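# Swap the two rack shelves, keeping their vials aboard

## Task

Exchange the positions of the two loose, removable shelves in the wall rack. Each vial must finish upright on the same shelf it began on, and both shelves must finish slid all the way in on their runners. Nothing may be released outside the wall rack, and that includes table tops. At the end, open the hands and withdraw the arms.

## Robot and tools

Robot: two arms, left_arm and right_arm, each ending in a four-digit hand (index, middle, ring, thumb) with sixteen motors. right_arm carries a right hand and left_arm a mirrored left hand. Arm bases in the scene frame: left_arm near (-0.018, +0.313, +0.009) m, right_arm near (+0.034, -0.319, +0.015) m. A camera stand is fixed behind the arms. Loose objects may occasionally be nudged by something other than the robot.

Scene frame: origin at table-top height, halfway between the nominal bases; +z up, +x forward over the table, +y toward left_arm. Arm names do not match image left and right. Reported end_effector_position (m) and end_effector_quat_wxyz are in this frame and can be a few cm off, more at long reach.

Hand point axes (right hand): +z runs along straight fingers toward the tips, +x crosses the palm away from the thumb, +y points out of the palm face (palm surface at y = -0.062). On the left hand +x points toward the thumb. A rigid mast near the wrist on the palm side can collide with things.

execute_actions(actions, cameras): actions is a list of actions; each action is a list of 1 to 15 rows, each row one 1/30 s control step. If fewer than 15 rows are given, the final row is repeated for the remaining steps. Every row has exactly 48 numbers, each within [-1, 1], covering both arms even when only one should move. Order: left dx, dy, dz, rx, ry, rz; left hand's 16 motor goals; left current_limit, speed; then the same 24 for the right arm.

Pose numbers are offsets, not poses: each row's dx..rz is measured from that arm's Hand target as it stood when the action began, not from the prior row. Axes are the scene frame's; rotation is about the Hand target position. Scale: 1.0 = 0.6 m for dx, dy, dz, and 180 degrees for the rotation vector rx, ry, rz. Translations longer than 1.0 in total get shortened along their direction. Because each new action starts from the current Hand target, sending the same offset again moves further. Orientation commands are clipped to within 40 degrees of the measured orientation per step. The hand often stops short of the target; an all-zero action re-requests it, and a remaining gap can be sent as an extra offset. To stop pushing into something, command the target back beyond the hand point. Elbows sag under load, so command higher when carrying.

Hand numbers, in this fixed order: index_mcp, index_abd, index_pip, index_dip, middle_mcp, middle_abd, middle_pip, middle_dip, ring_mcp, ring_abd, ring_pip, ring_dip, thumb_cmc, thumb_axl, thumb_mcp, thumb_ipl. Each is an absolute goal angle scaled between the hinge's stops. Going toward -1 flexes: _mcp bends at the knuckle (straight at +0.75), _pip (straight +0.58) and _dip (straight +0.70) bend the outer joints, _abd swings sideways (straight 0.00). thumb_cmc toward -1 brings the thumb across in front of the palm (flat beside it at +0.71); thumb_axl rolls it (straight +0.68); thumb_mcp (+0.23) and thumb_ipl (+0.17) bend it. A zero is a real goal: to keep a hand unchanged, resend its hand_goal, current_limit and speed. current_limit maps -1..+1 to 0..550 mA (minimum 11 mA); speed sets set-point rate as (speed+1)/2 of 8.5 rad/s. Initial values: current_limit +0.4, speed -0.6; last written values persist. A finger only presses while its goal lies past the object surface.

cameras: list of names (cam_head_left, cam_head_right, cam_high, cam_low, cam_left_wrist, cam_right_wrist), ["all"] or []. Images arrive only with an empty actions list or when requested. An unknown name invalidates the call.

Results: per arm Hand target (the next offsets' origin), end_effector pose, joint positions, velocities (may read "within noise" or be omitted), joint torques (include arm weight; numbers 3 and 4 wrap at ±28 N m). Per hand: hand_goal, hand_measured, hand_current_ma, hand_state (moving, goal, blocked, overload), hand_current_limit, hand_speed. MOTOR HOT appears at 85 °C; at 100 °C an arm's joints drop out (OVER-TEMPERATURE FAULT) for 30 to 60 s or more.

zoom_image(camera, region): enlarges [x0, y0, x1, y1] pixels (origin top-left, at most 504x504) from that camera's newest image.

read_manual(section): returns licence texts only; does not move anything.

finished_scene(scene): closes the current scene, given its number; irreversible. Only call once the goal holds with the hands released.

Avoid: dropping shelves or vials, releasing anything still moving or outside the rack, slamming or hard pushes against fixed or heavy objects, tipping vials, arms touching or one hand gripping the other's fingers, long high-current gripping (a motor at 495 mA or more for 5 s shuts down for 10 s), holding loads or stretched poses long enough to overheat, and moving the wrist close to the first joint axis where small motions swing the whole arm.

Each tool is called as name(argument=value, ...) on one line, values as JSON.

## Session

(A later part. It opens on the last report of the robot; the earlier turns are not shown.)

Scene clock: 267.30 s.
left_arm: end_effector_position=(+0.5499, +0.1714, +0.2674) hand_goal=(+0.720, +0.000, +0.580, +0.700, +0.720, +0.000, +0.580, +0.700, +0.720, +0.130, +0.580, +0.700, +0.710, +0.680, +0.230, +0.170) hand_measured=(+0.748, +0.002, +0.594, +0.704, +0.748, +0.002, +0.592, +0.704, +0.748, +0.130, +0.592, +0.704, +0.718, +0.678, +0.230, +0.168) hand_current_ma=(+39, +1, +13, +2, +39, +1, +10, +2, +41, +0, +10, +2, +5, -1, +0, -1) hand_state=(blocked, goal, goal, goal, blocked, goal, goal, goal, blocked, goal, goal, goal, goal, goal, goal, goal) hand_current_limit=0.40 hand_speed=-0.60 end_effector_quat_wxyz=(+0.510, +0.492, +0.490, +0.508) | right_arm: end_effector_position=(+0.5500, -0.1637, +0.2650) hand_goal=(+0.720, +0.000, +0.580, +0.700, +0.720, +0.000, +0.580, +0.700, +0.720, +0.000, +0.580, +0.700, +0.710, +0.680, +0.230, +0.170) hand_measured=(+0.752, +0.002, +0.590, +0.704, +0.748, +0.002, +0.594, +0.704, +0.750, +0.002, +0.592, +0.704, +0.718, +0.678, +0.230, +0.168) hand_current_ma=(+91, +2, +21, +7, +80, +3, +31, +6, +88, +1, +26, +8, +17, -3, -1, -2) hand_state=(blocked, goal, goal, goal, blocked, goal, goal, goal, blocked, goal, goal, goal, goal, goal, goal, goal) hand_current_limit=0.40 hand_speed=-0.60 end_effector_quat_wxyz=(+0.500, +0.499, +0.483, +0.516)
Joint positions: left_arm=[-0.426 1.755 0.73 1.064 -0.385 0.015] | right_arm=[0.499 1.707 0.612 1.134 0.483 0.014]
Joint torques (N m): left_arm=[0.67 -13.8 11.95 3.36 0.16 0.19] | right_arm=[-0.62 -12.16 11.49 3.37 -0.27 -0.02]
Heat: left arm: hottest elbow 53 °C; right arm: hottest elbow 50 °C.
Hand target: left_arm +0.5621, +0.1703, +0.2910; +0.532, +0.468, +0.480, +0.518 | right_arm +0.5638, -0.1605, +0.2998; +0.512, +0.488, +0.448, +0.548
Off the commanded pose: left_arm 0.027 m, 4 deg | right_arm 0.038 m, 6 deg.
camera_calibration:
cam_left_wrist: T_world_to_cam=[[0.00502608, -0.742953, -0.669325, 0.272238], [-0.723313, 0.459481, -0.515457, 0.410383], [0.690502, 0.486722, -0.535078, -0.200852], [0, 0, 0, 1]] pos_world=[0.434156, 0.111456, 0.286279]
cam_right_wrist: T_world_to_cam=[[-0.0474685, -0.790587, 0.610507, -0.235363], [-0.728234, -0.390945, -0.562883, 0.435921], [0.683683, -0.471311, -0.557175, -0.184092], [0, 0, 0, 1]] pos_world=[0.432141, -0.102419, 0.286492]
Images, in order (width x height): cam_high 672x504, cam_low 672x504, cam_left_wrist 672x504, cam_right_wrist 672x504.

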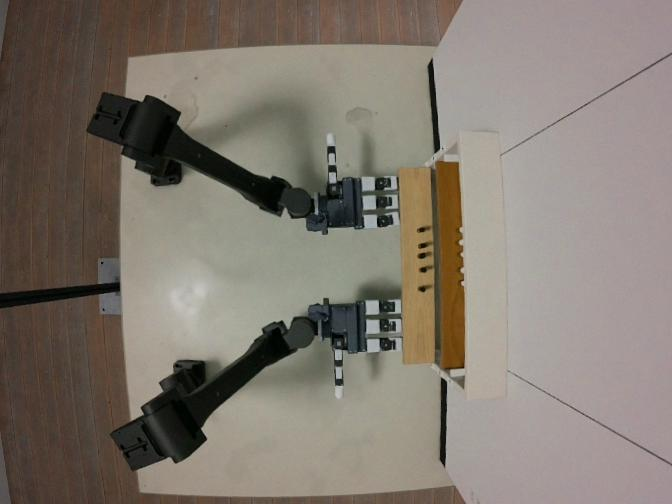

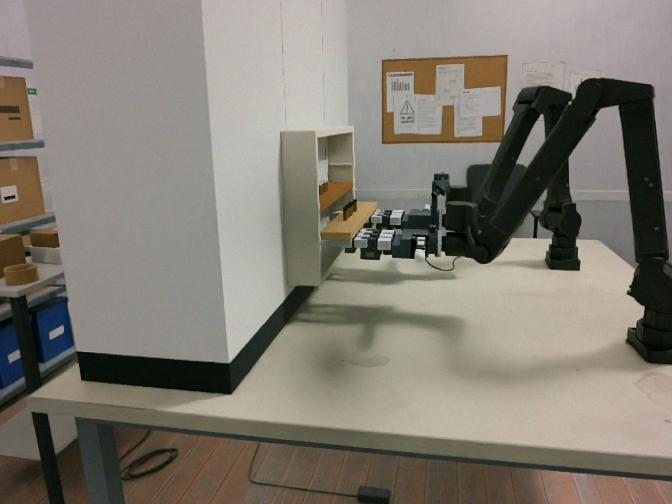

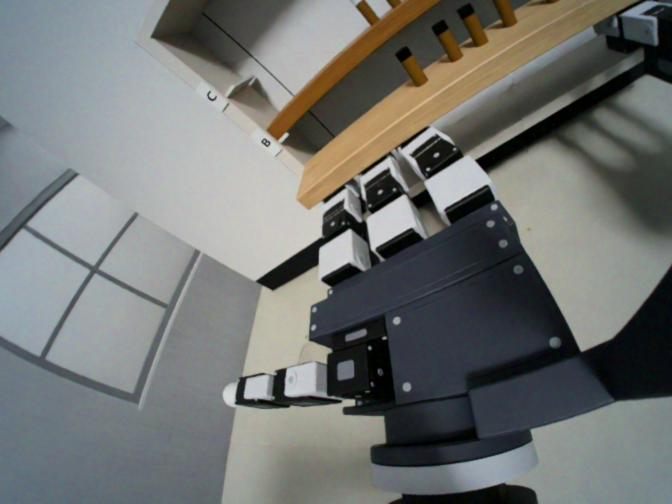

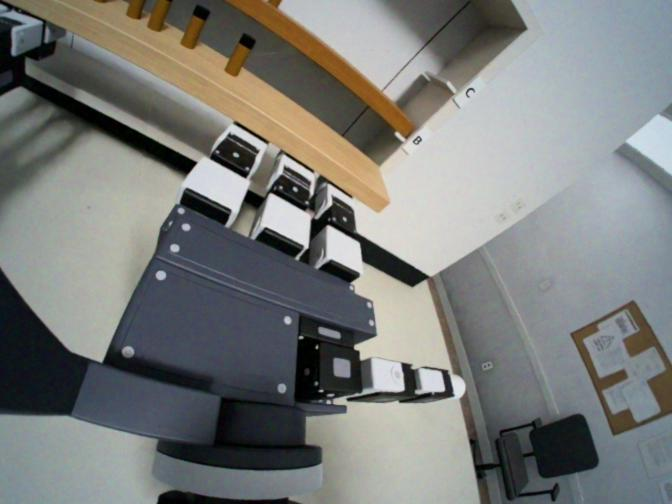

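execute_actions(actions=[[[0.006,0,-0.003,0,0,0,0.72,0,0.58,0.7,0.72,0,0.58,0.7,0.72,0.13,0.58,0.7,0.71,0.68,0.23,0.17,0.4,-0.6,0.0065,0,-0.003,0,0,0,0.72,0,0.58,0.7,0.72,0,0.58,0.7,0.72,0,0.58,0.7,0.71,0.68,0.23,0.17,0.4,-0.6]],[[0.006,0,-0.002,0,0,0,0.72,0,0.58,0.7,0.72,0,0.58,0.7,0.72,0.13,0.58,0.7,0.71,0.68,0.23,0.17,0.4,-0.6,0.0065,0,-0.002,0,0,0,0.72,0,0.58,0.7,0.72,0,0.58,0.7,0.72,0,0.58,0.7,0.71,0.68,0.23,0.17,0.4,-0.6]]], cameras=["cam_low","cam_high","cam_left_wrist","cam_right_wrist"])

zoom_image(camera="cam_high", region=[380, 140, 480, 200])

zoom_image(camera="cam_high", region=[380, 340, 480, 400])

zoom_image(camera="cam_low", region=[300, 170, 400, 270])

zoom_image(camera="cam_left_wrist", region=[220, 80, 380, 240])

zoom_image(camera="cam_right_wrist", region=[300, 80, 460, 240])

Scene clock: 269.53 s.
left_arm: end_effector_position=(+0.5572, +0.1713, +0.2637) hand_goal=(+0.720, +0.000, +0.580, +0.700, +0.720, +0.000, +0.580, +0.700, +0.720, +0.130, +0.580, +0.700, +0.710, +0.680, +0.230, +0.170) hand_measured=(+0.748, +0.002, +0.594, +0.704, +0.748, +0.002, +0.592, +0.704, +0.748, +0.130, +0.592, +0.704, +0.718, +0.678, +0.230, +0.168) hand_current_ma=(+39, +1, +13, +2, +39, +1, +10, +2, +41, +0, +10, +2, +5, -1, +0, -1) hand_state=(blocked, goal, goal, goal, blocked, goal, goal, goal, blocked, goal, goal, goal, goal, goal, goal, goal) hand_current_limit=0.40 hand_speed=-0.60 end_effector_quat_wxyz=(+0.510, +0.492, +0.490, +0.508) | right_arm: end_effector_position=(+0.5578, -0.1631, +0.2615) hand_goal=(+0.720, +0.000, +0.580, +0.700, +0.720, +0.000, +0.580, +0.700, +0.720, +0.000, +0.580, +0.700, +0.710, +0.680, +0.230, +0.170) hand_measured=(+0.752, +0.002, +0.590, +0.704, +0.748, +0.002, +0.594, +0.704, +0.750, +0.002, +0.592, +0.704, +0.718, +0.678, +0.230, +0.168) hand_current_ma=(+91, +2, +21, +7, +80, +3, +31, +6, +88, +1, +26, +8, +17, -3, -1, -2) hand_state=(blocked, goal, goal, goal, blocked, goal, goal, goal, blocked, goal, goal, goal, goal, goal, goal, goal) hand_current_limit=0.40 hand_speed=-0.60 end_effector_quat_wxyz=(+0.500, +0.499, +0.484, +0.516)
Joint positions: left_arm=[-0.419 1.775 0.748 1.064 -0.379 0.015] | right_arm=[0.491 1.729 0.631 1.134 0.474 0.014]
Joint torques (N m): left_arm=[0.79 -14.21 11.97 3.34 0.17 0.17] | right_arm=[-0.67 -12.86 11.44 3.49 -0.26 0]
Heat: left arm: hottest elbow 53 °C; right arm: hottest elbow 50 °C.
Hand target: left_arm +0.5693, +0.1703, +0.2880; +0.532, +0.468, +0.480, +0.518 | right_arm +0.5716, -0.1605, +0.2970; +0.512, +0.488, +0.448, +0.548
Off the commanded pose: left_arm 0.027 m, 4 deg | right_arm 0.038 m, 6 deg.
camera_calibration:
cam_left_wrist: T_world_to_cam=[[0.00408886, -0.742362, -0.669987, 0.270317], [-0.724375, 0.459694, -0.513773, 0.413868], [0.689394, 0.487423, -0.535869, -0.207085], [0, 0, 0, 1]] pos_world=[0.441453, 0.111358, 0.282772]
cam_right_wrist: T_world_to_cam=[[-0.0457358, -0.789793, 0.611667, -0.233505], [-0.729025, -0.392229, -0.560962, 0.439726], [0.682957, -0.471576, -0.55784, -0.190571], [0, 0, 0, 1]] pos_world=[0.440043, -0.101816, 0.283189]
Images, in order (width x height): cam_high 672x504, cam_low 672x504, cam_left_wrist 672x504, cam_right_wrist 672x504.

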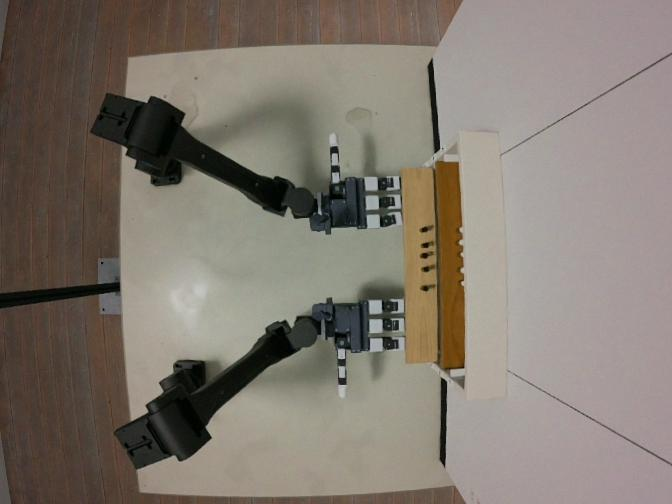

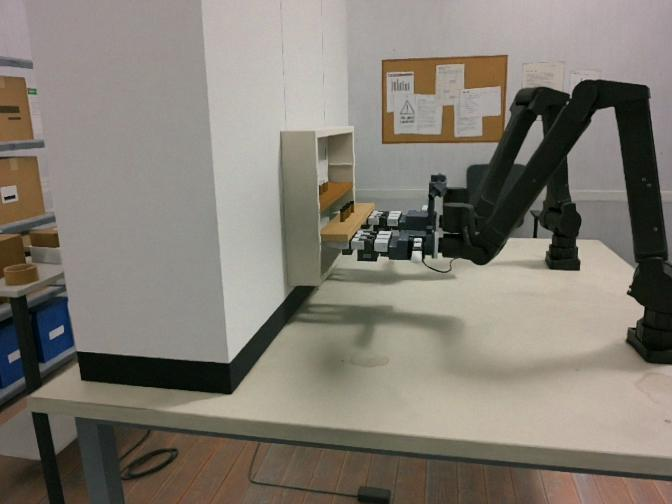

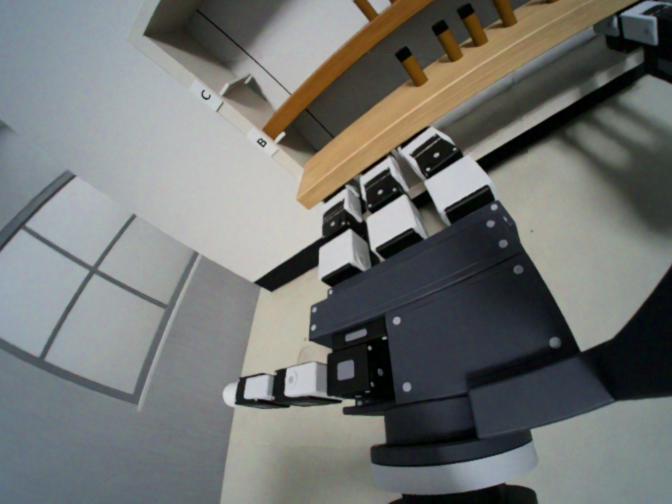

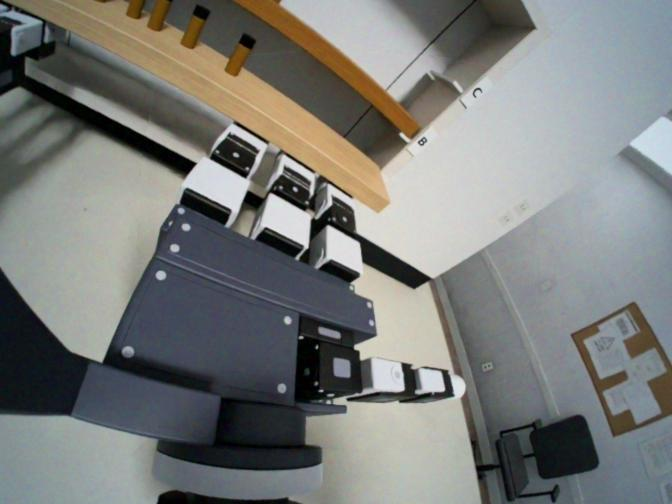

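Scaled by 5.040.

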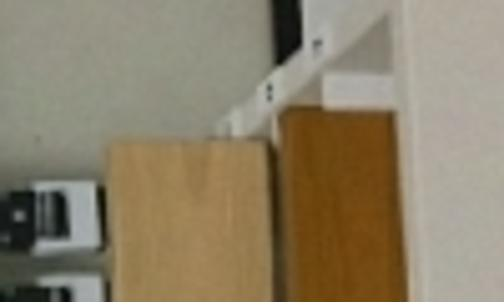

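Scaled by 5.040.

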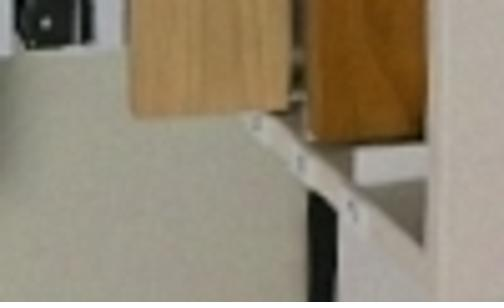

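Scaled by 5.040.

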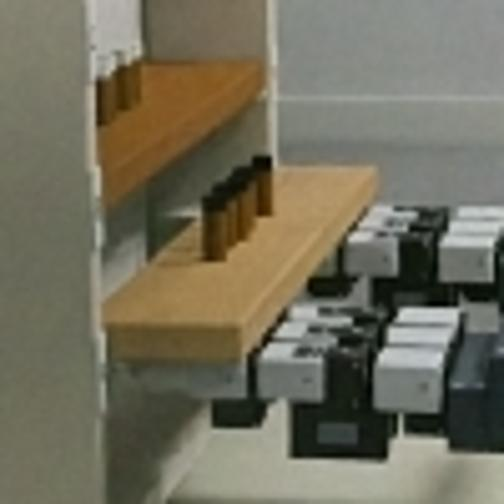

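Scaled by 3.150 from the camera's 672x504 image, which has a finer 960x720 frame.

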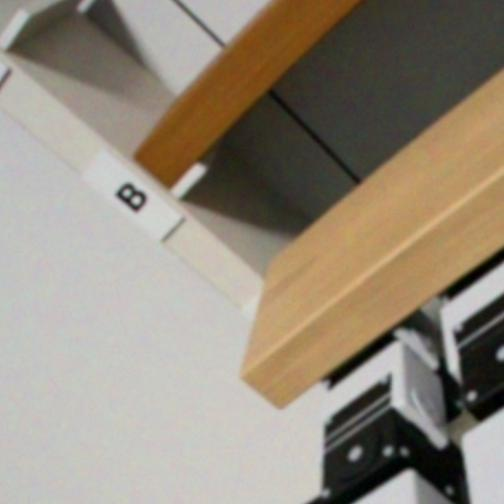

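Scaled by 3.150 from the camera's 672x504 image, which has a finer 960x720 frame.

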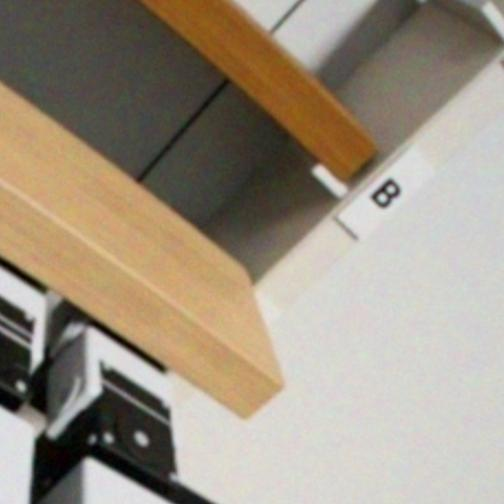

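execute_actions(actions=[[[0.006,0,0,0,0,0,0.72,0,0.58,0.7,0.72,0,0.58,0.7,0.72,0.13,0.58,0.7,0.71,0.68,0.23,0.17,0.4,-0.6,0.0068,0,0,0,0,0,0.72,0,0.58,0.7,0.72,0,0.58,0.7,0.72,0,0.58,0.7,0.71,0.68,0.23,0.17,0.4,-0.6]],[[0.006,0,0,0,0,0,0.72,0,0.58,0.7,0.72,0,0.58,0.7,0.72,0.13,0.58,0.7,0.71,0.68,0.23,0.17,0.4,-0.6,0.0068,0,0,0,0,0,0.72,0,0.58,0.7,0.72,0,0.58,0.7,0.72,0,0.58,0.7,0.71,0.68,0.23,0.17,0.4,-0.6]]], cameras=["cam_low","cam_high","cam_left_wrist","cam_right_wrist"])

zoom_image(camera="cam_high", region=[380, 140, 480, 200])

zoom_image(camera="cam_high", region=[380, 340, 480, 400])

zoom_image(camera="cam_low", region=[300, 170, 400, 270])

zoom_image(camera="cam_left_wrist", region=[220, 80, 380, 240])

zoom_image(camera="cam_right_wrist", region=[300, 80, 460, 240])

Scene clock: 272.17 s.
left_arm: end_effector_position=(+0.5637, +0.1717, +0.2659) hand_goal=(+0.720, +0.000, +0.580, +0.700, +0.720, +0.000, +0.580, +0.700, +0.720, +0.130, +0.580, +0.700, +0.710, +0.680, +0.230, +0.170) hand_measured=(+0.746, +0.002, +0.594, +0.704, +0.748, +0.002, +0.592, +0.704, +0.748, +0.130, +0.592, +0.704, +0.718, +0.678, +0.230, +0.168) hand_current_ma=(+37, +1, +12, +2, +39, +1, +10, +2, +43, +0, +11, +2, +5, -1, +0, -1) hand_state=(blocked, goal, goal, goal, blocked, goal, goal, goal, blocked, goal, goal, goal, goal, goal, goal, goal) hand_current_limit=0.40 hand_speed=-0.60 end_effector_quat_wxyz=(+0.512, +0.489, +0.489, +0.509) | right_arm: end_effector_position=(+0.5651, -0.1630, +0.2629) hand_goal=(+0.720, +0.000, +0.580, +0.700, +0.720, +0.000, +0.580, +0.700, +0.720, +0.000, +0.580, +0.700, +0.710, +0.680, +0.230, +0.170) hand_measured=(+0.752, +0.002, +0.590, +0.704, +0.748, +0.002, +0.594, +0.704, +0.750, +0.002, +0.592, +0.704, +0.718, +0.678, +0.230, +0.168) hand_current_ma=(+91, +2, +21, +7, +80, +3, +31, +6, +88, +1, +26, +8, +17, -3, -1, -2) hand_state=(blocked, goal, goal, goal, blocked, goal, goal, goal, blocked, goal, goal, goal, goal, goal, goal, goal) hand_current_limit=0.40 hand_speed=-0.60 end_effector_quat_wxyz=(+0.501, +0.498, +0.482, +0.518)
Joint positions: left_arm=[-0.413 1.786 0.768 1.064 -0.373 0.015] | right_arm=[0.483 1.741 0.651 1.134 0.465 0.014]
Joint torques (N m): left_arm=[0.73 -14.33 12.08 3.02 0.17 0.18] | right_arm=[-0.73 -13.04 11.55 3 -0.25 0]
Heat: left arm: hottest elbow 53 °C; right arm: hottest elbow 50 °C.
Hand target: left_arm +0.5765, +0.1702, +0.2881; +0.532, +0.468, +0.480, +0.518 | right_arm +0.5797, -0.1605, +0.2969; +0.512, +0.488, +0.448, +0.548
Off the commanded pose: left_arm 0.026 m, 4 deg | right_arm 0.037 m, 5 deg.
camera_calibration:
cam_left_wrist: T_world_to_cam=[[0.00994097, -0.744368, -0.667695, 0.268422], [-0.720277, 0.457839, -0.521137, 0.419573], [0.693615, 0.486106, -0.5316, -0.213839], [0, 0, 0, 1]] pos_world=[0.447863, 0.111656, 0.284202]
cam_right_wrist: T_world_to_cam=[[-0.0496615, -0.791698, 0.608891, -0.231409], [-0.724949, -0.390775, -0.567224, 0.445413], [0.68701, -0.469584, -0.554534, -0.197557], [0, 0, 0, 1]] pos_world=[0.447134, -0.10192, 0.284]
Images, in order (width x height): cam_high 672x504, cam_low 672x504, cam_left_wrist 672x504, cam_right_wrist 672x504.

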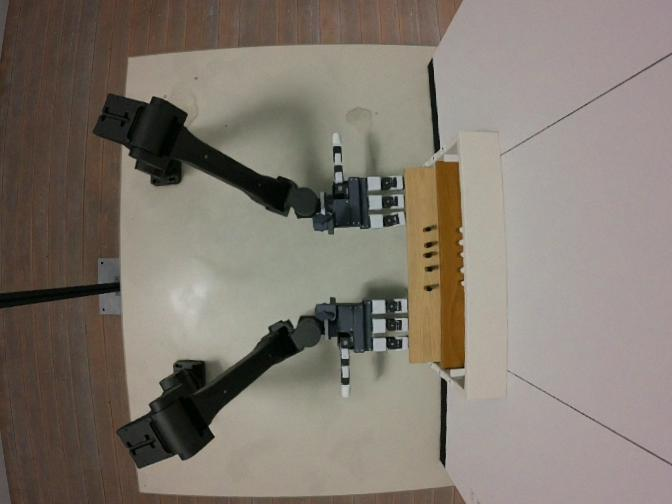

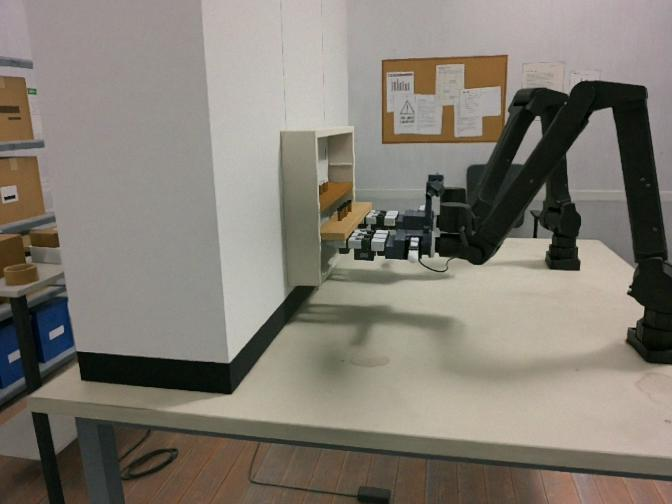

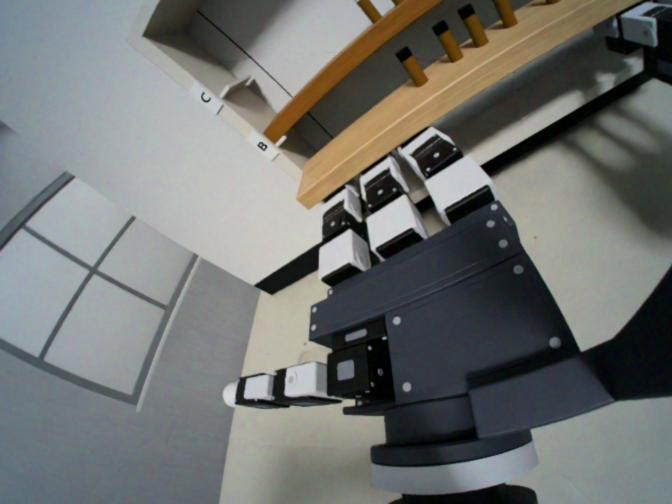

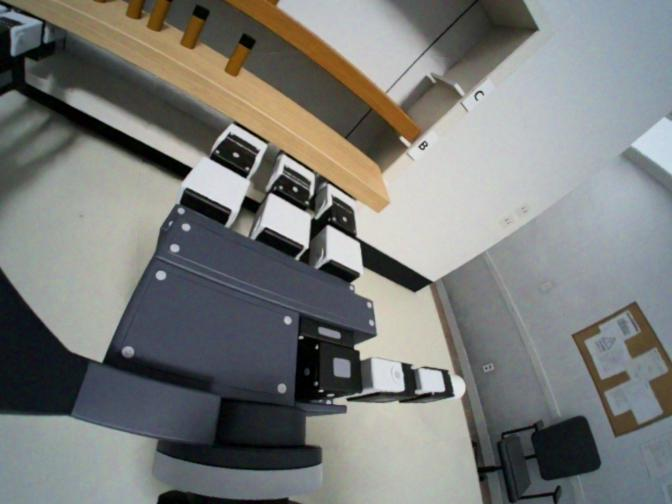

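Scaled by 5.040.

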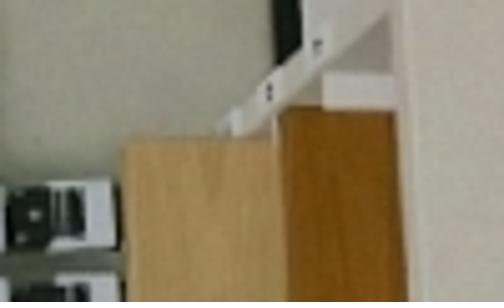

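Scaled by 5.040.

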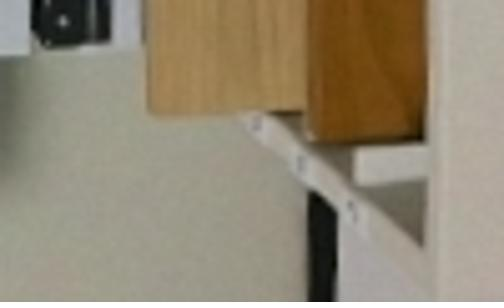

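Scaled by 5.040.

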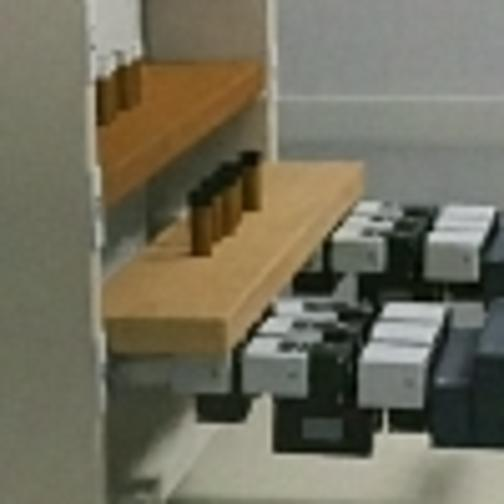

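Scaled by 3.150 from the camera's 672x504 image, which has a finer 960x720 frame.

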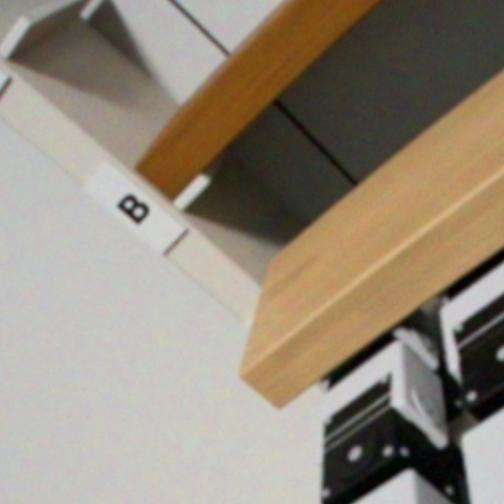

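Scaled by 3.150 from the camera's 672x504 image, which has a finer 960x720 frame.

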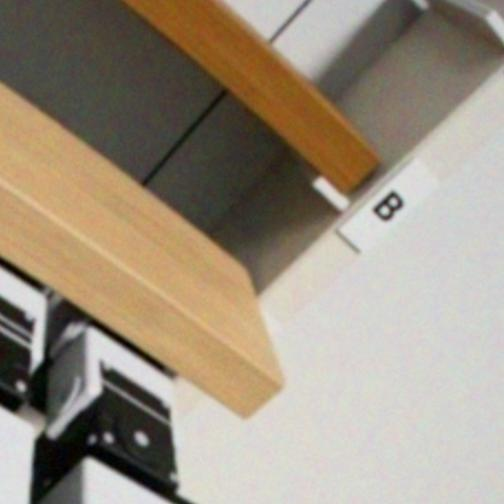

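execute_actions(actions=[[[0.006,0,-0.003,0,0.001,0,0.72,0,0.58,0.7,0.72,0,0.58,0.7,0.72,0.13,0.58,0.7,0.71,0.68,0.23,0.17,0.4,-0.6,0.006,0,-0.002,0,0,0,0.72,0,0.58,0.7,0.72,0,0.58,0.7,0.72,0,0.58,0.7,0.71,0.68,0.23,0.17,0.4,-0.6]],[[0.006,0,-0.002,0,0,0,0.72,0,0.58,0.7,0.72,0,0.58,0.7,0.72,0.13,0.58,0.7,0.71,0.68,0.23,0.17,0.4,-0.6,0.006,0,-0.001,0,0,0,0.72,0,0.58,0.7,0.72,0,0.58,0.7,0.72,0,0.58,0.7,0.71,0.68,0.23,0.17,0.4,-0.6]],[[0.006,0,0,0,0,0,0.72,0,0.58,0.7,0.72,0,0.58,0.7,0.72,0.13,0.58,0.7,0.71,0.68,0.23,0.17,0.4,-0.6,0.006,0,0,0,0,0,0.72,0,0.58,0.7,0.72,0,0.58,0.7,0.72,0,0.58,0.7,0.71,0.68,0.23,0.17,0.4,-0.6]]], cameras=["cam_low","cam_high","cam_left_wrist","cam_right_wrist"])

zoom_image(camera="cam_low", region=[300, 170, 400, 270])

zoom_image(camera="cam_left_wrist", region=[220, 80, 380, 240])

zoom_image(camera="cam_right_wrist", region=[300, 80, 460, 240])

Scene clock: 275.10 s.
left_arm: end_effector_position=(+0.5736, +0.1719, +0.2651) hand_goal=(+0.720, +0.000, +0.580, +0.700, +0.720, +0.000, +0.580, +0.700, +0.720, +0.130, +0.580, +0.700, +0.710, +0.680, +0.230, +0.170) hand_measured=(+0.746, +0.002, +0.594, +0.704, +0.748, +0.002, +0.592, +0.704, +0.750, +0.130, +0.592, +0.704, +0.718, +0.678, +0.230, +0.168) hand_current_ma=(+36, +1, +12, +2, +39, +1, +10, +2, +44, +0, +11, +2, +5, -1, +0, -1) hand_state=(blocked, goal, goal, goal, blocked, goal, goal, goal, blocked, goal, goal, goal, goal, goal, goal, goal) hand_current_limit=0.40 hand_speed=-0.60 end_effector_quat_wxyz=(+0.514, +0.487, +0.488, +0.510) | right_arm: end_effector_position=(+0.5752, -0.1631, +0.2621) hand_goal=(+0.720, +0.000, +0.580, +0.700, +0.720, +0.000, +0.580, +0.700, +0.720, +0.000, +0.580, +0.700, +0.710, +0.680, +0.230, +0.170) hand_measured=(+0.752, +0.002, +0.590, +0.704, +0.748, +0.002, +0.594, +0.704, +0.750, +0.002, +0.592, +0.704, +0.718, +0.678, +0.230, +0.168) hand_current_ma=(+90, +2, +20, +7, +80, +3, +31, +6, +88, +1, +26, +8, +17, -3, -1, -2) hand_state=(blocked, goal, goal, goal, blocked, goal, goal, goal, blocked, goal, goal, goal, goal, goal, goal, goal) hand_current_limit=0.40 hand_speed=-0.60 end_effector_quat_wxyz=(+0.502, +0.498, +0.480, +0.520)
Joint positions: left_arm=[-0.405 1.808 0.796 1.064 -0.366 0.015] | right_arm=[0.471 1.763 0.678 1.134 0.455 0.014]
Joint torques (N m): left_arm=[0.67 -14.97 12.16 2.62 0.2 0.15] | right_arm=[-0.79 -13.33 11.64 2.81 -0.29 0.02]
Heat: left arm: hottest elbow 53 °C; right arm: hottest elbow 50 °C.
Hand target: left_arm +0.5873, +0.1705, +0.2850; +0.531, +0.469, +0.481, +0.517 | right_arm +0.5905, -0.1605, +0.2951; +0.512, +0.488, +0.448, +0.548
Off the commanded pose: left_arm 0.024 m, 3 deg | right_arm 0.036 m, 5 deg.
camera_calibration:
cam_left_wrist: T_world_to_cam=[[0.0144118, -0.745629, -0.666205, 0.265292], [-0.717546, 0.456304, -0.526226, 0.426311], [0.696362, 0.485617, -0.528447, -0.223582], [0, 0, 0, 1]] pos_world=[0.457769, 0.111857, 0.282924]
cam_right_wrist: T_world_to_cam=[[-0.053304, -0.792879, 0.607043, -0.228057], [-0.722419, -0.389068, -0.571609, 0.452252], [0.689398, -0.469009, -0.552052, -0.206945], [0, 0, 0, 1]] pos_world=[0.457227, -0.101924, 0.282708]
Images, in order (width x height): cam_high 672x504, cam_low 672x504, cam_left_wrist 672x504, cam_right_wrist 672x504.

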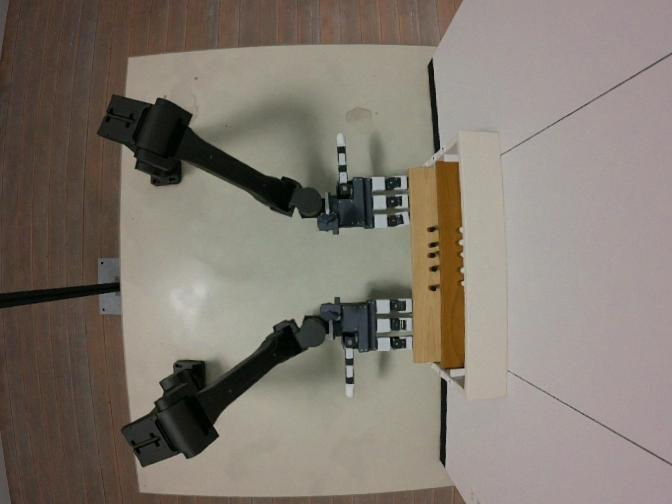

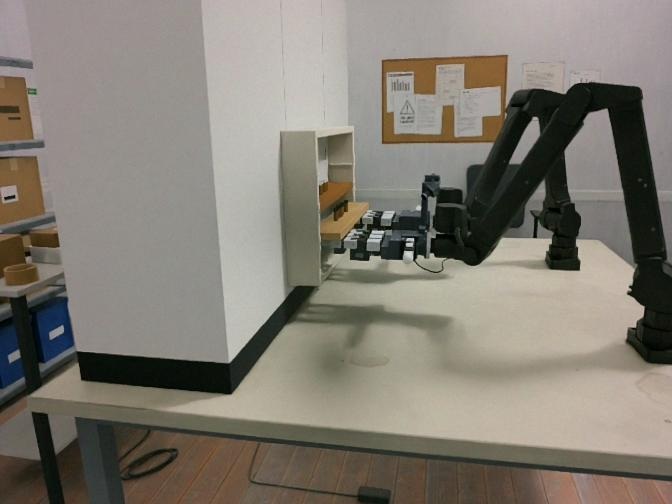

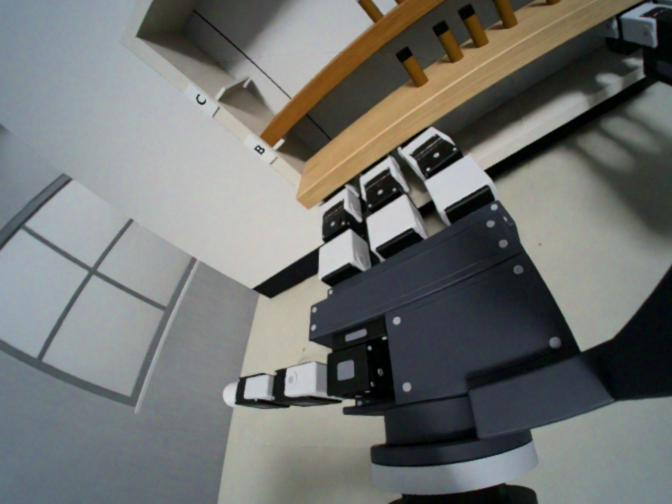

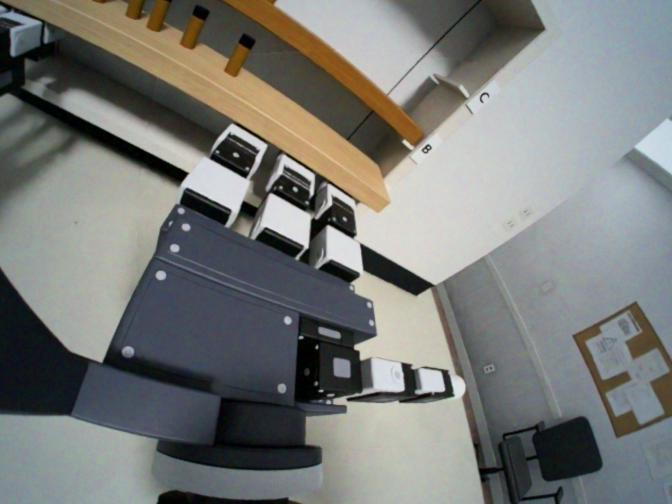

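Scaled by 5.040.

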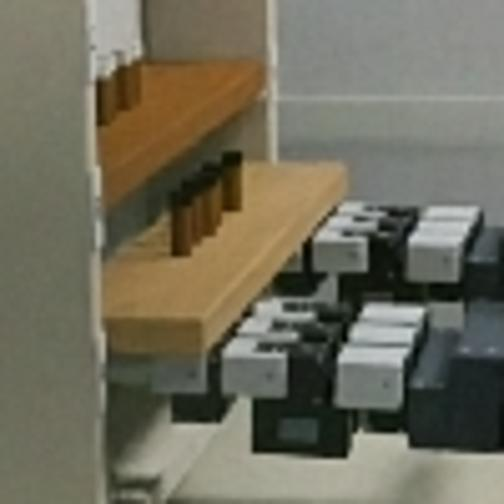

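Scaled by 3.150 from the camera's 672x504 image, which has a finer 960x720 frame.

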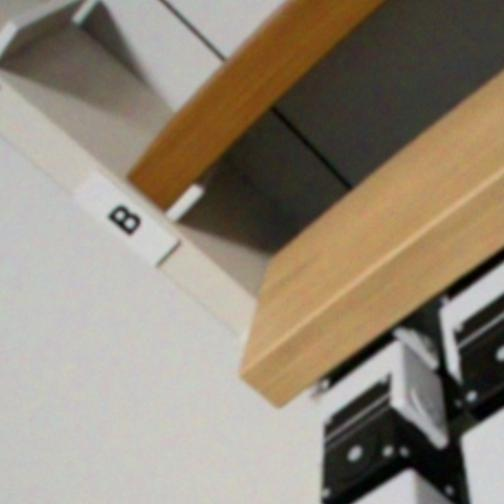

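Scaled by 3.150 from the camera's 672x504 image, which has a finer 960x720 frame.

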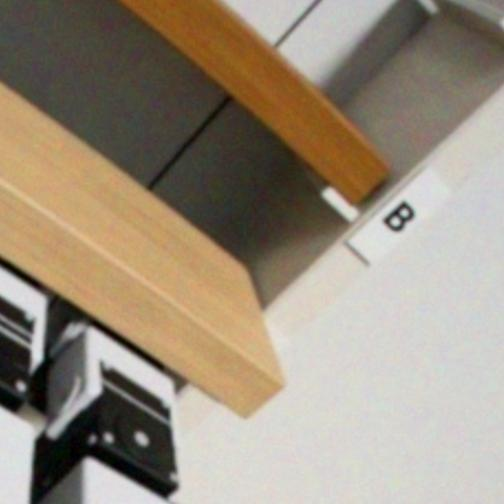

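execute_actions(actions=[[[0.006,0,0,0,0.002,0,0.72,0,0.58,0.7,0.72,0,0.58,0.7,0.72,0.13,0.58,0.7,0.71,0.68,0.23,0.17,0.4,-0.6,0.006,0,0,0,0.001,0,0.72,0,0.58,0.7,0.72,0,0.58,0.7,0.72,0,0.58,0.7,0.71,0.68,0.23,0.17,0.4,-0.6]],[[0.006,0,0,0,0.002,0,0.72,0,0.58,0.7,0.72,0,0.58,0.7,0.72,0.13,0.58,0.7,0.71,0.68,0.23,0.17,0.4,-0.6,0.006,0,0,0,0.001,0,0.72,0,0.58,0.7,0.72,0,0.58,0.7,0.72,0,0.58,0.7,0.71,0.68,0.23,0.17,0.4,-0.6]],[[0.006,0,0,0,0,0,0.72,0,0.58,0.7,0.72,0,0.58,0.7,0.72,0.13,0.58,0.7,0.71,0.68,0.23,0.17,0.4,-0.6,0.006,0,0,0,0,0,0.72,0,0.58,0.7,0.72,0,0.58,0.7,0.72,0,0.58,0.7,0.71,0.68,0.23,0.17,0.4,-0.6]]], cameras=["cam_low","cam_left_wrist","cam_right_wrist"])

zoom_image(camera="cam_low", region=[300, 170, 400, 270])

zoom_image(camera="cam_left_wrist", region=[220, 80, 380, 240])

zoom_image(camera="cam_right_wrist", region=[300, 80, 460, 240])

Scene clock: 277.93 s.
left_arm: end_effector_position=(+0.5838, +0.1717, +0.2656) hand_goal=(+0.720, +0.000, +0.580, +0.700, +0.720, +0.000, +0.580, +0.700, +0.720, +0.130, +0.580, +0.700, +0.710, +0.680, +0.230, +0.170) hand_measured=(+0.746, +0.002, +0.592, +0.704, +0.748, +0.002, +0.592, +0.704, +0.750, +0.130, +0.592, +0.704, +0.718, +0.678, +0.230, +0.168) hand_current_ma=(+36, +1, +12, +2, +39, +1, +10, +2, +44, +0, +11, +2, +5, -1, +0, -1) hand_state=(blocked, goal, goal, goal, blocked, goal, goal, goal, blocked, goal, goal, goal, goal, goal, goal, goal) hand_current_limit=0.40 hand_speed=-0.60 end_effector_quat_wxyz=(+0.511, +0.490, +0.489, +0.509) | right_arm: end_effector_position=(+0.5857, -0.1626, +0.2620) hand_goal=(+0.720, +0.000, +0.580, +0.700, +0.720, +0.000, +0.580, +0.700, +0.720, +0.000, +0.580, +0.700, +0.710, +0.680, +0.230, +0.170) hand_measured=(+0.750, +0.002, +0.590, +0.704, +0.748, +0.002, +0.594, +0.704, +0.750, +0.002, +0.592, +0.704, +0.718, +0.678, +0.230, +0.168) hand_current_ma=(+90, +2, +20, +7, +80, +3, +31, +6, +88, +1, +26, +8, +17, -3, -1, -2) hand_state=(blocked, goal, goal, goal, blocked, goal, goal, goal, blocked, goal, goal, goal, goal, goal, goal, goal) hand_current_limit=0.40 hand_speed=-0.60 end_effector_quat_wxyz=(+0.501, +0.498, +0.482, +0.518)
Joint positions: left_arm=[-0.398 1.816 0.822 1.037 -0.359 0.015] | right_arm=[0.462 1.775 0.705 1.113 0.445 0.014]
Joint torques (N m): left_arm=[0.73 -15.09 12.36 2.41 0.18 0.11] | right_arm=[-0.67 -13.63 11.79 2.7 -0.27 0.06]
Heat: left arm: hottest elbow 53 °C; right arm: hottest elbow 50 °C.
Hand target: left_arm +0.5981, +0.1704, +0.2849; +0.528, +0.472, +0.484, +0.514 | right_arm +0.6013, -0.1604, +0.2950; +0.510, +0.489, +0.450, +0.546
Off the commanded pose: left_arm 0.024 m, 3 deg | right_arm 0.037 m, 5 deg.
camera_calibration:
cam_left_wrist: T_world_to_cam=[[0.00931878, -0.743257, -0.668941, 0.268526], [-0.722305, 0.457618, -0.518518, 0.434381], [0.691512, 0.488012, -0.532594, -0.226758], [0, 0, 0, 1]] pos_world=[0.468059, 0.111464, 0.284093]
cam_right_wrist: T_world_to_cam=[[-0.0502818, -0.791095, 0.609623, -0.229158], [-0.725231, -0.390748, -0.566883, 0.460052], [0.686667, -0.470621, -0.554079, -0.212056], [0, 0, 0, 1]] pos_world=[0.467734, -0.101319, 0.283]
Images, in order (width x height): cam_low 672x504, cam_left_wrist 672x504, cam_right_wrist 672x504.

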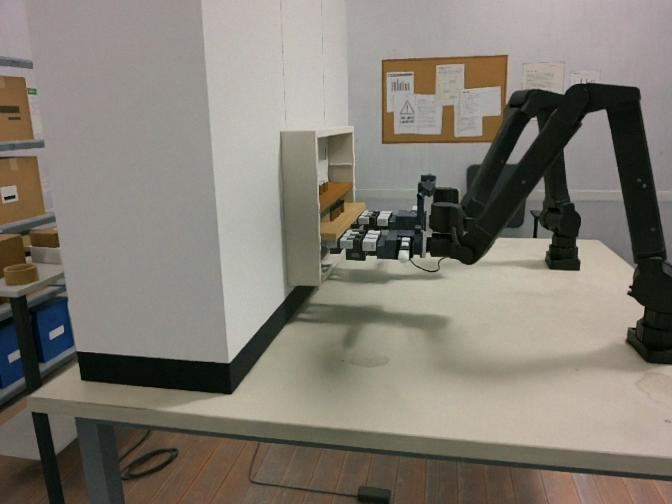

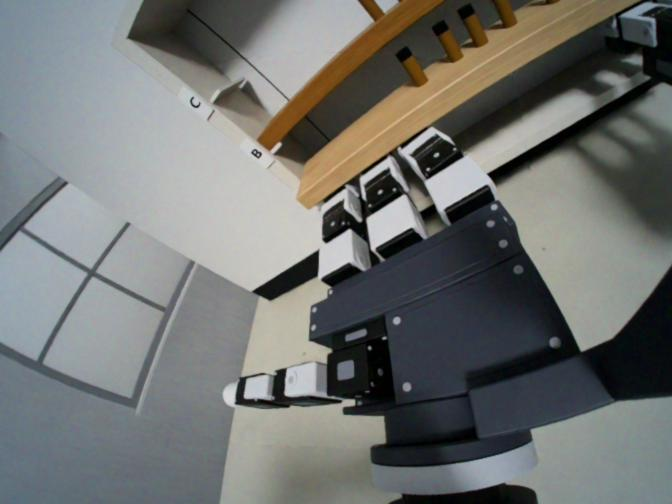

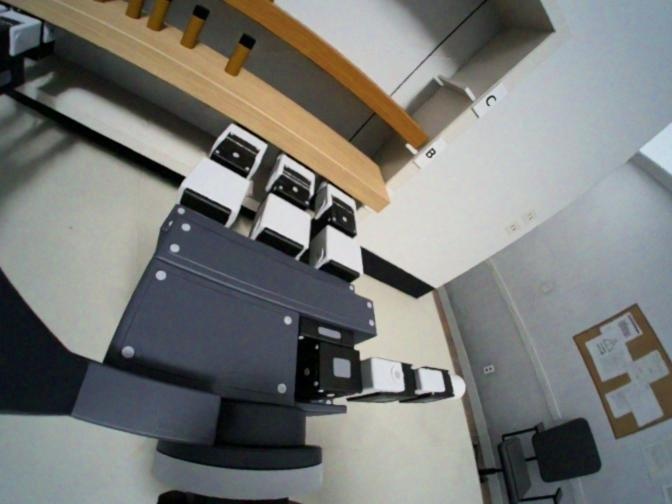

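Scaled by 5.040.

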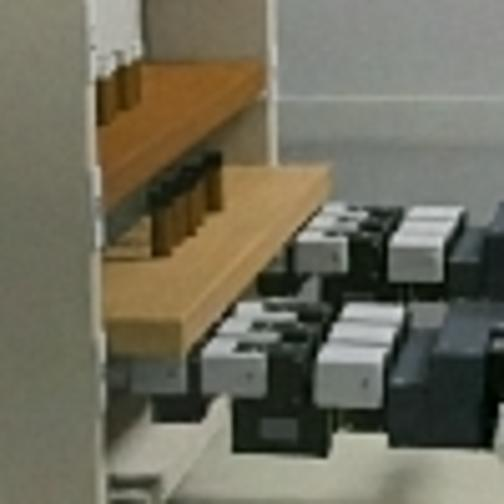

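Scaled by 3.150 from the camera's 672x504 image, which has a finer 960x720 frame.

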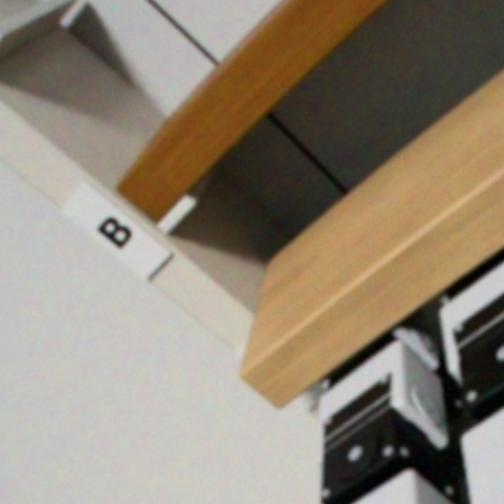

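Scaled by 3.150 from the camera's 672x504 image, which has a finer 960x720 frame.

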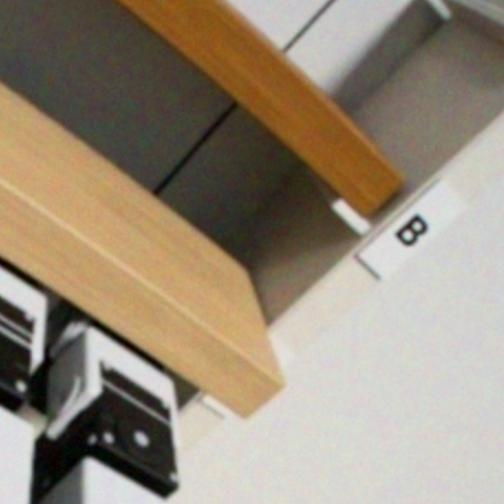

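execute_actions(actions=[[[0.005,0,-0.004,0,0.001,0,0.72,0,0.58,0.7,0.72,0,0.58,0.7,0.72,0.13,0.58,0.7,0.71,0.68,0.23,0.17,0.4,-0.6,0.005,0,-0.002,0,0.001,0,0.72,0,0.58,0.7,0.72,0,0.58,0.7,0.72,0,0.58,0.7,0.71,0.68,0.23,0.17,0.4,-0.6]],[[0.006,0,-0.001,0,0,0,0.72,0,0.58,0.7,0.72,0,0.58,0.7,0.72,0.13,0.58,0.7,0.71,0.68,0.23,0.17,0.4,-0.6,0.006,0,-0.001,0,0,0,0.72,0,0.58,0.7,0.72,0,0.58,0.7,0.72,0,0.58,0.7,0.71,0.68,0.23,0.17,0.4,-0.6]],[[0.006,0,0,0,0,0,0.72,0,0.58,0.7,0.72,0,0.58,0.7,0.72,0.13,0.58,0.7,0.71,0.68,0.23,0.17,0.4,-0.6,0.006,0,0,0,0,0,0.72,0,0.58,0.7,0.72,0,0.58,0.7,0.72,0,0.58,0.7,0.71,0.68,0.23,0.17,0.4,-0.6]]], cameras=["cam_low","cam_left_wrist","cam_right_wrist"])

zoom_image(camera="cam_low", region=[300, 170, 400, 270])

zoom_image(camera="cam_left_wrist", region=[220, 80, 380, 240])

zoom_image(camera="cam_right_wrist", region=[300, 80, 460, 240])

Scene clock: 282.03 s.
left_arm: end_effector_position=(+0.5938, +0.1713, +0.2630) hand_goal=(+0.720, +0.000, +0.580, +0.700, +0.720, +0.000, +0.580, +0.700, +0.720, +0.130, +0.580, +0.700, +0.710, +0.680, +0.230, +0.170) hand_measured=(+0.746, +0.002, +0.592, +0.704, +0.748, +0.002, +0.592, +0.704, +0.750, +0.130, +0.592, +0.704, +0.718, +0.678, +0.230, +0.168) hand_current_ma=(+36, +1, +12, +2, +39, +1, +10, +2, +44, +0, +11, +2, +5, -1, +0, -1) hand_state=(blocked, goal, goal, goal, blocked, goal, goal, goal, blocked, goal, goal, goal, goal, goal, goal, goal) hand_current_limit=0.40 hand_speed=-0.60 end_effector_quat_wxyz=(+0.510, +0.491, +0.490, +0.509) | right_arm: end_effector_position=(+0.5958, -0.1626, +0.2594) hand_goal=(+0.720, +0.000, +0.580, +0.700, +0.720, +0.000, +0.580, +0.700, +0.720, +0.000, +0.580, +0.700, +0.710, +0.680, +0.230, +0.170) hand_measured=(+0.750, +0.002, +0.590, +0.704, +0.748, +0.002, +0.594, +0.704, +0.750, +0.002, +0.592, +0.704, +0.718, +0.678, +0.230, +0.168) hand_current_ma=(+90, +2, +20, +7, +80, +3, +31, +6, +88, +1, +26, +8, +17, -3, -1, -2) hand_state=(blocked, goal, goal, goal, blocked, goal, goal, goal, blocked, goal, goal, goal, goal, goal, goal, goal) hand_current_limit=0.40 hand_speed=-0.60 end_effector_quat_wxyz=(+0.501, +0.499, +0.483, +0.516)
Joint positions: left_arm=[-0.391 1.837 0.849 1.027 -0.352 0.014] | right_arm=[0.452 1.793 0.73 1.101 0.436 0.016]
Joint torques (N m): left_arm=[0.5 -15.56 12.46 2.36 0.2 0.1] | right_arm=[-0.79 -14.04 11.86 2.71 -0.26 0.09]
Heat: left arm: hottest elbow 54 °C; right arm: hottest elbow 51 °C.
Hand target: left_arm +0.6083, +0.1703, +0.2821; +0.527, +0.473, +0.485, +0.513 | right_arm +0.6116, -0.1604, +0.2932; +0.509, +0.490, +0.451, +0.545
Off the commanded pose: left_arm 0.024 m, 3 deg | right_arm 0.037 m, 5 deg.
camera_calibration:
cam_left_wrist: T_world_to_cam=[[0.00724028, -0.74258, -0.669718, 0.267727], [-0.72357, 0.458382, -0.516075, 0.440491], [0.690213, 0.488324, -0.53399, -0.233795], [0, 0, 0, 1]] pos_world=[0.478156, 0.111064, 0.281783]
cam_right_wrist: T_world_to_cam=[[-0.047998, -0.790405, 0.610701, -0.228601], [-0.728128, -0.390849, -0.563086, 0.46668], [0.683758, -0.471696, -0.556756, -0.21822], [0, 0, 0, 1]] pos_world=[0.47804, -0.101219, 0.280893]
Images, in order (width x height): cam_low 672x504, cam_left_wrist 672x504, cam_right_wrist 672x504.

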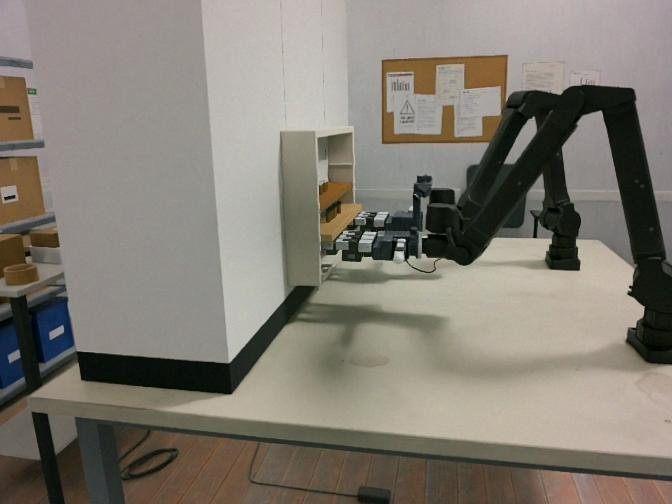

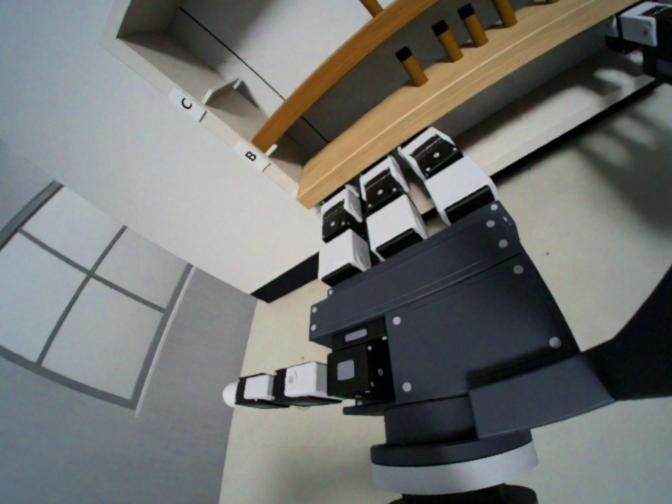

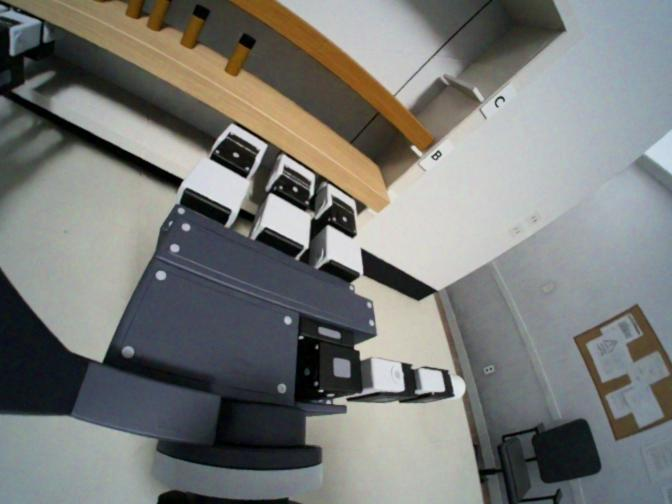

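Scaled by 5.040.

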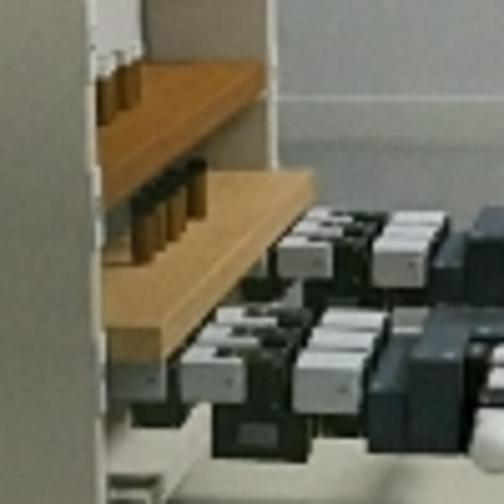

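Scaled by 3.150 from the camera's 672x504 image, which has a finer 960x720 frame.

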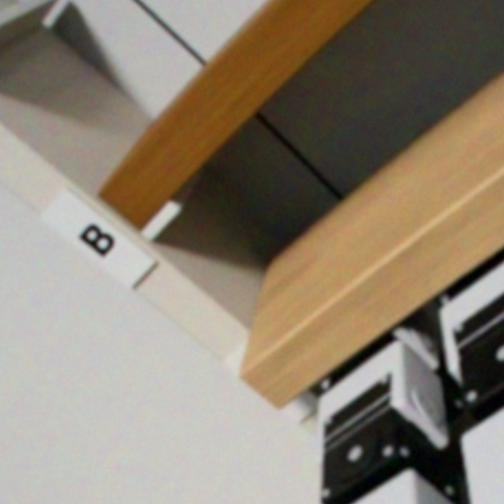

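Scaled by 3.150 from the camera's 672x504 image, which has a finer 960x720 frame.

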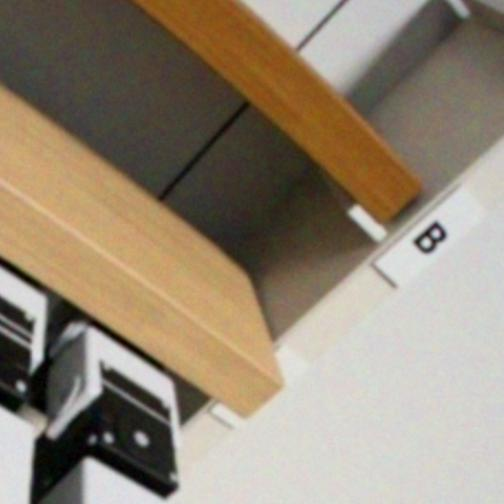

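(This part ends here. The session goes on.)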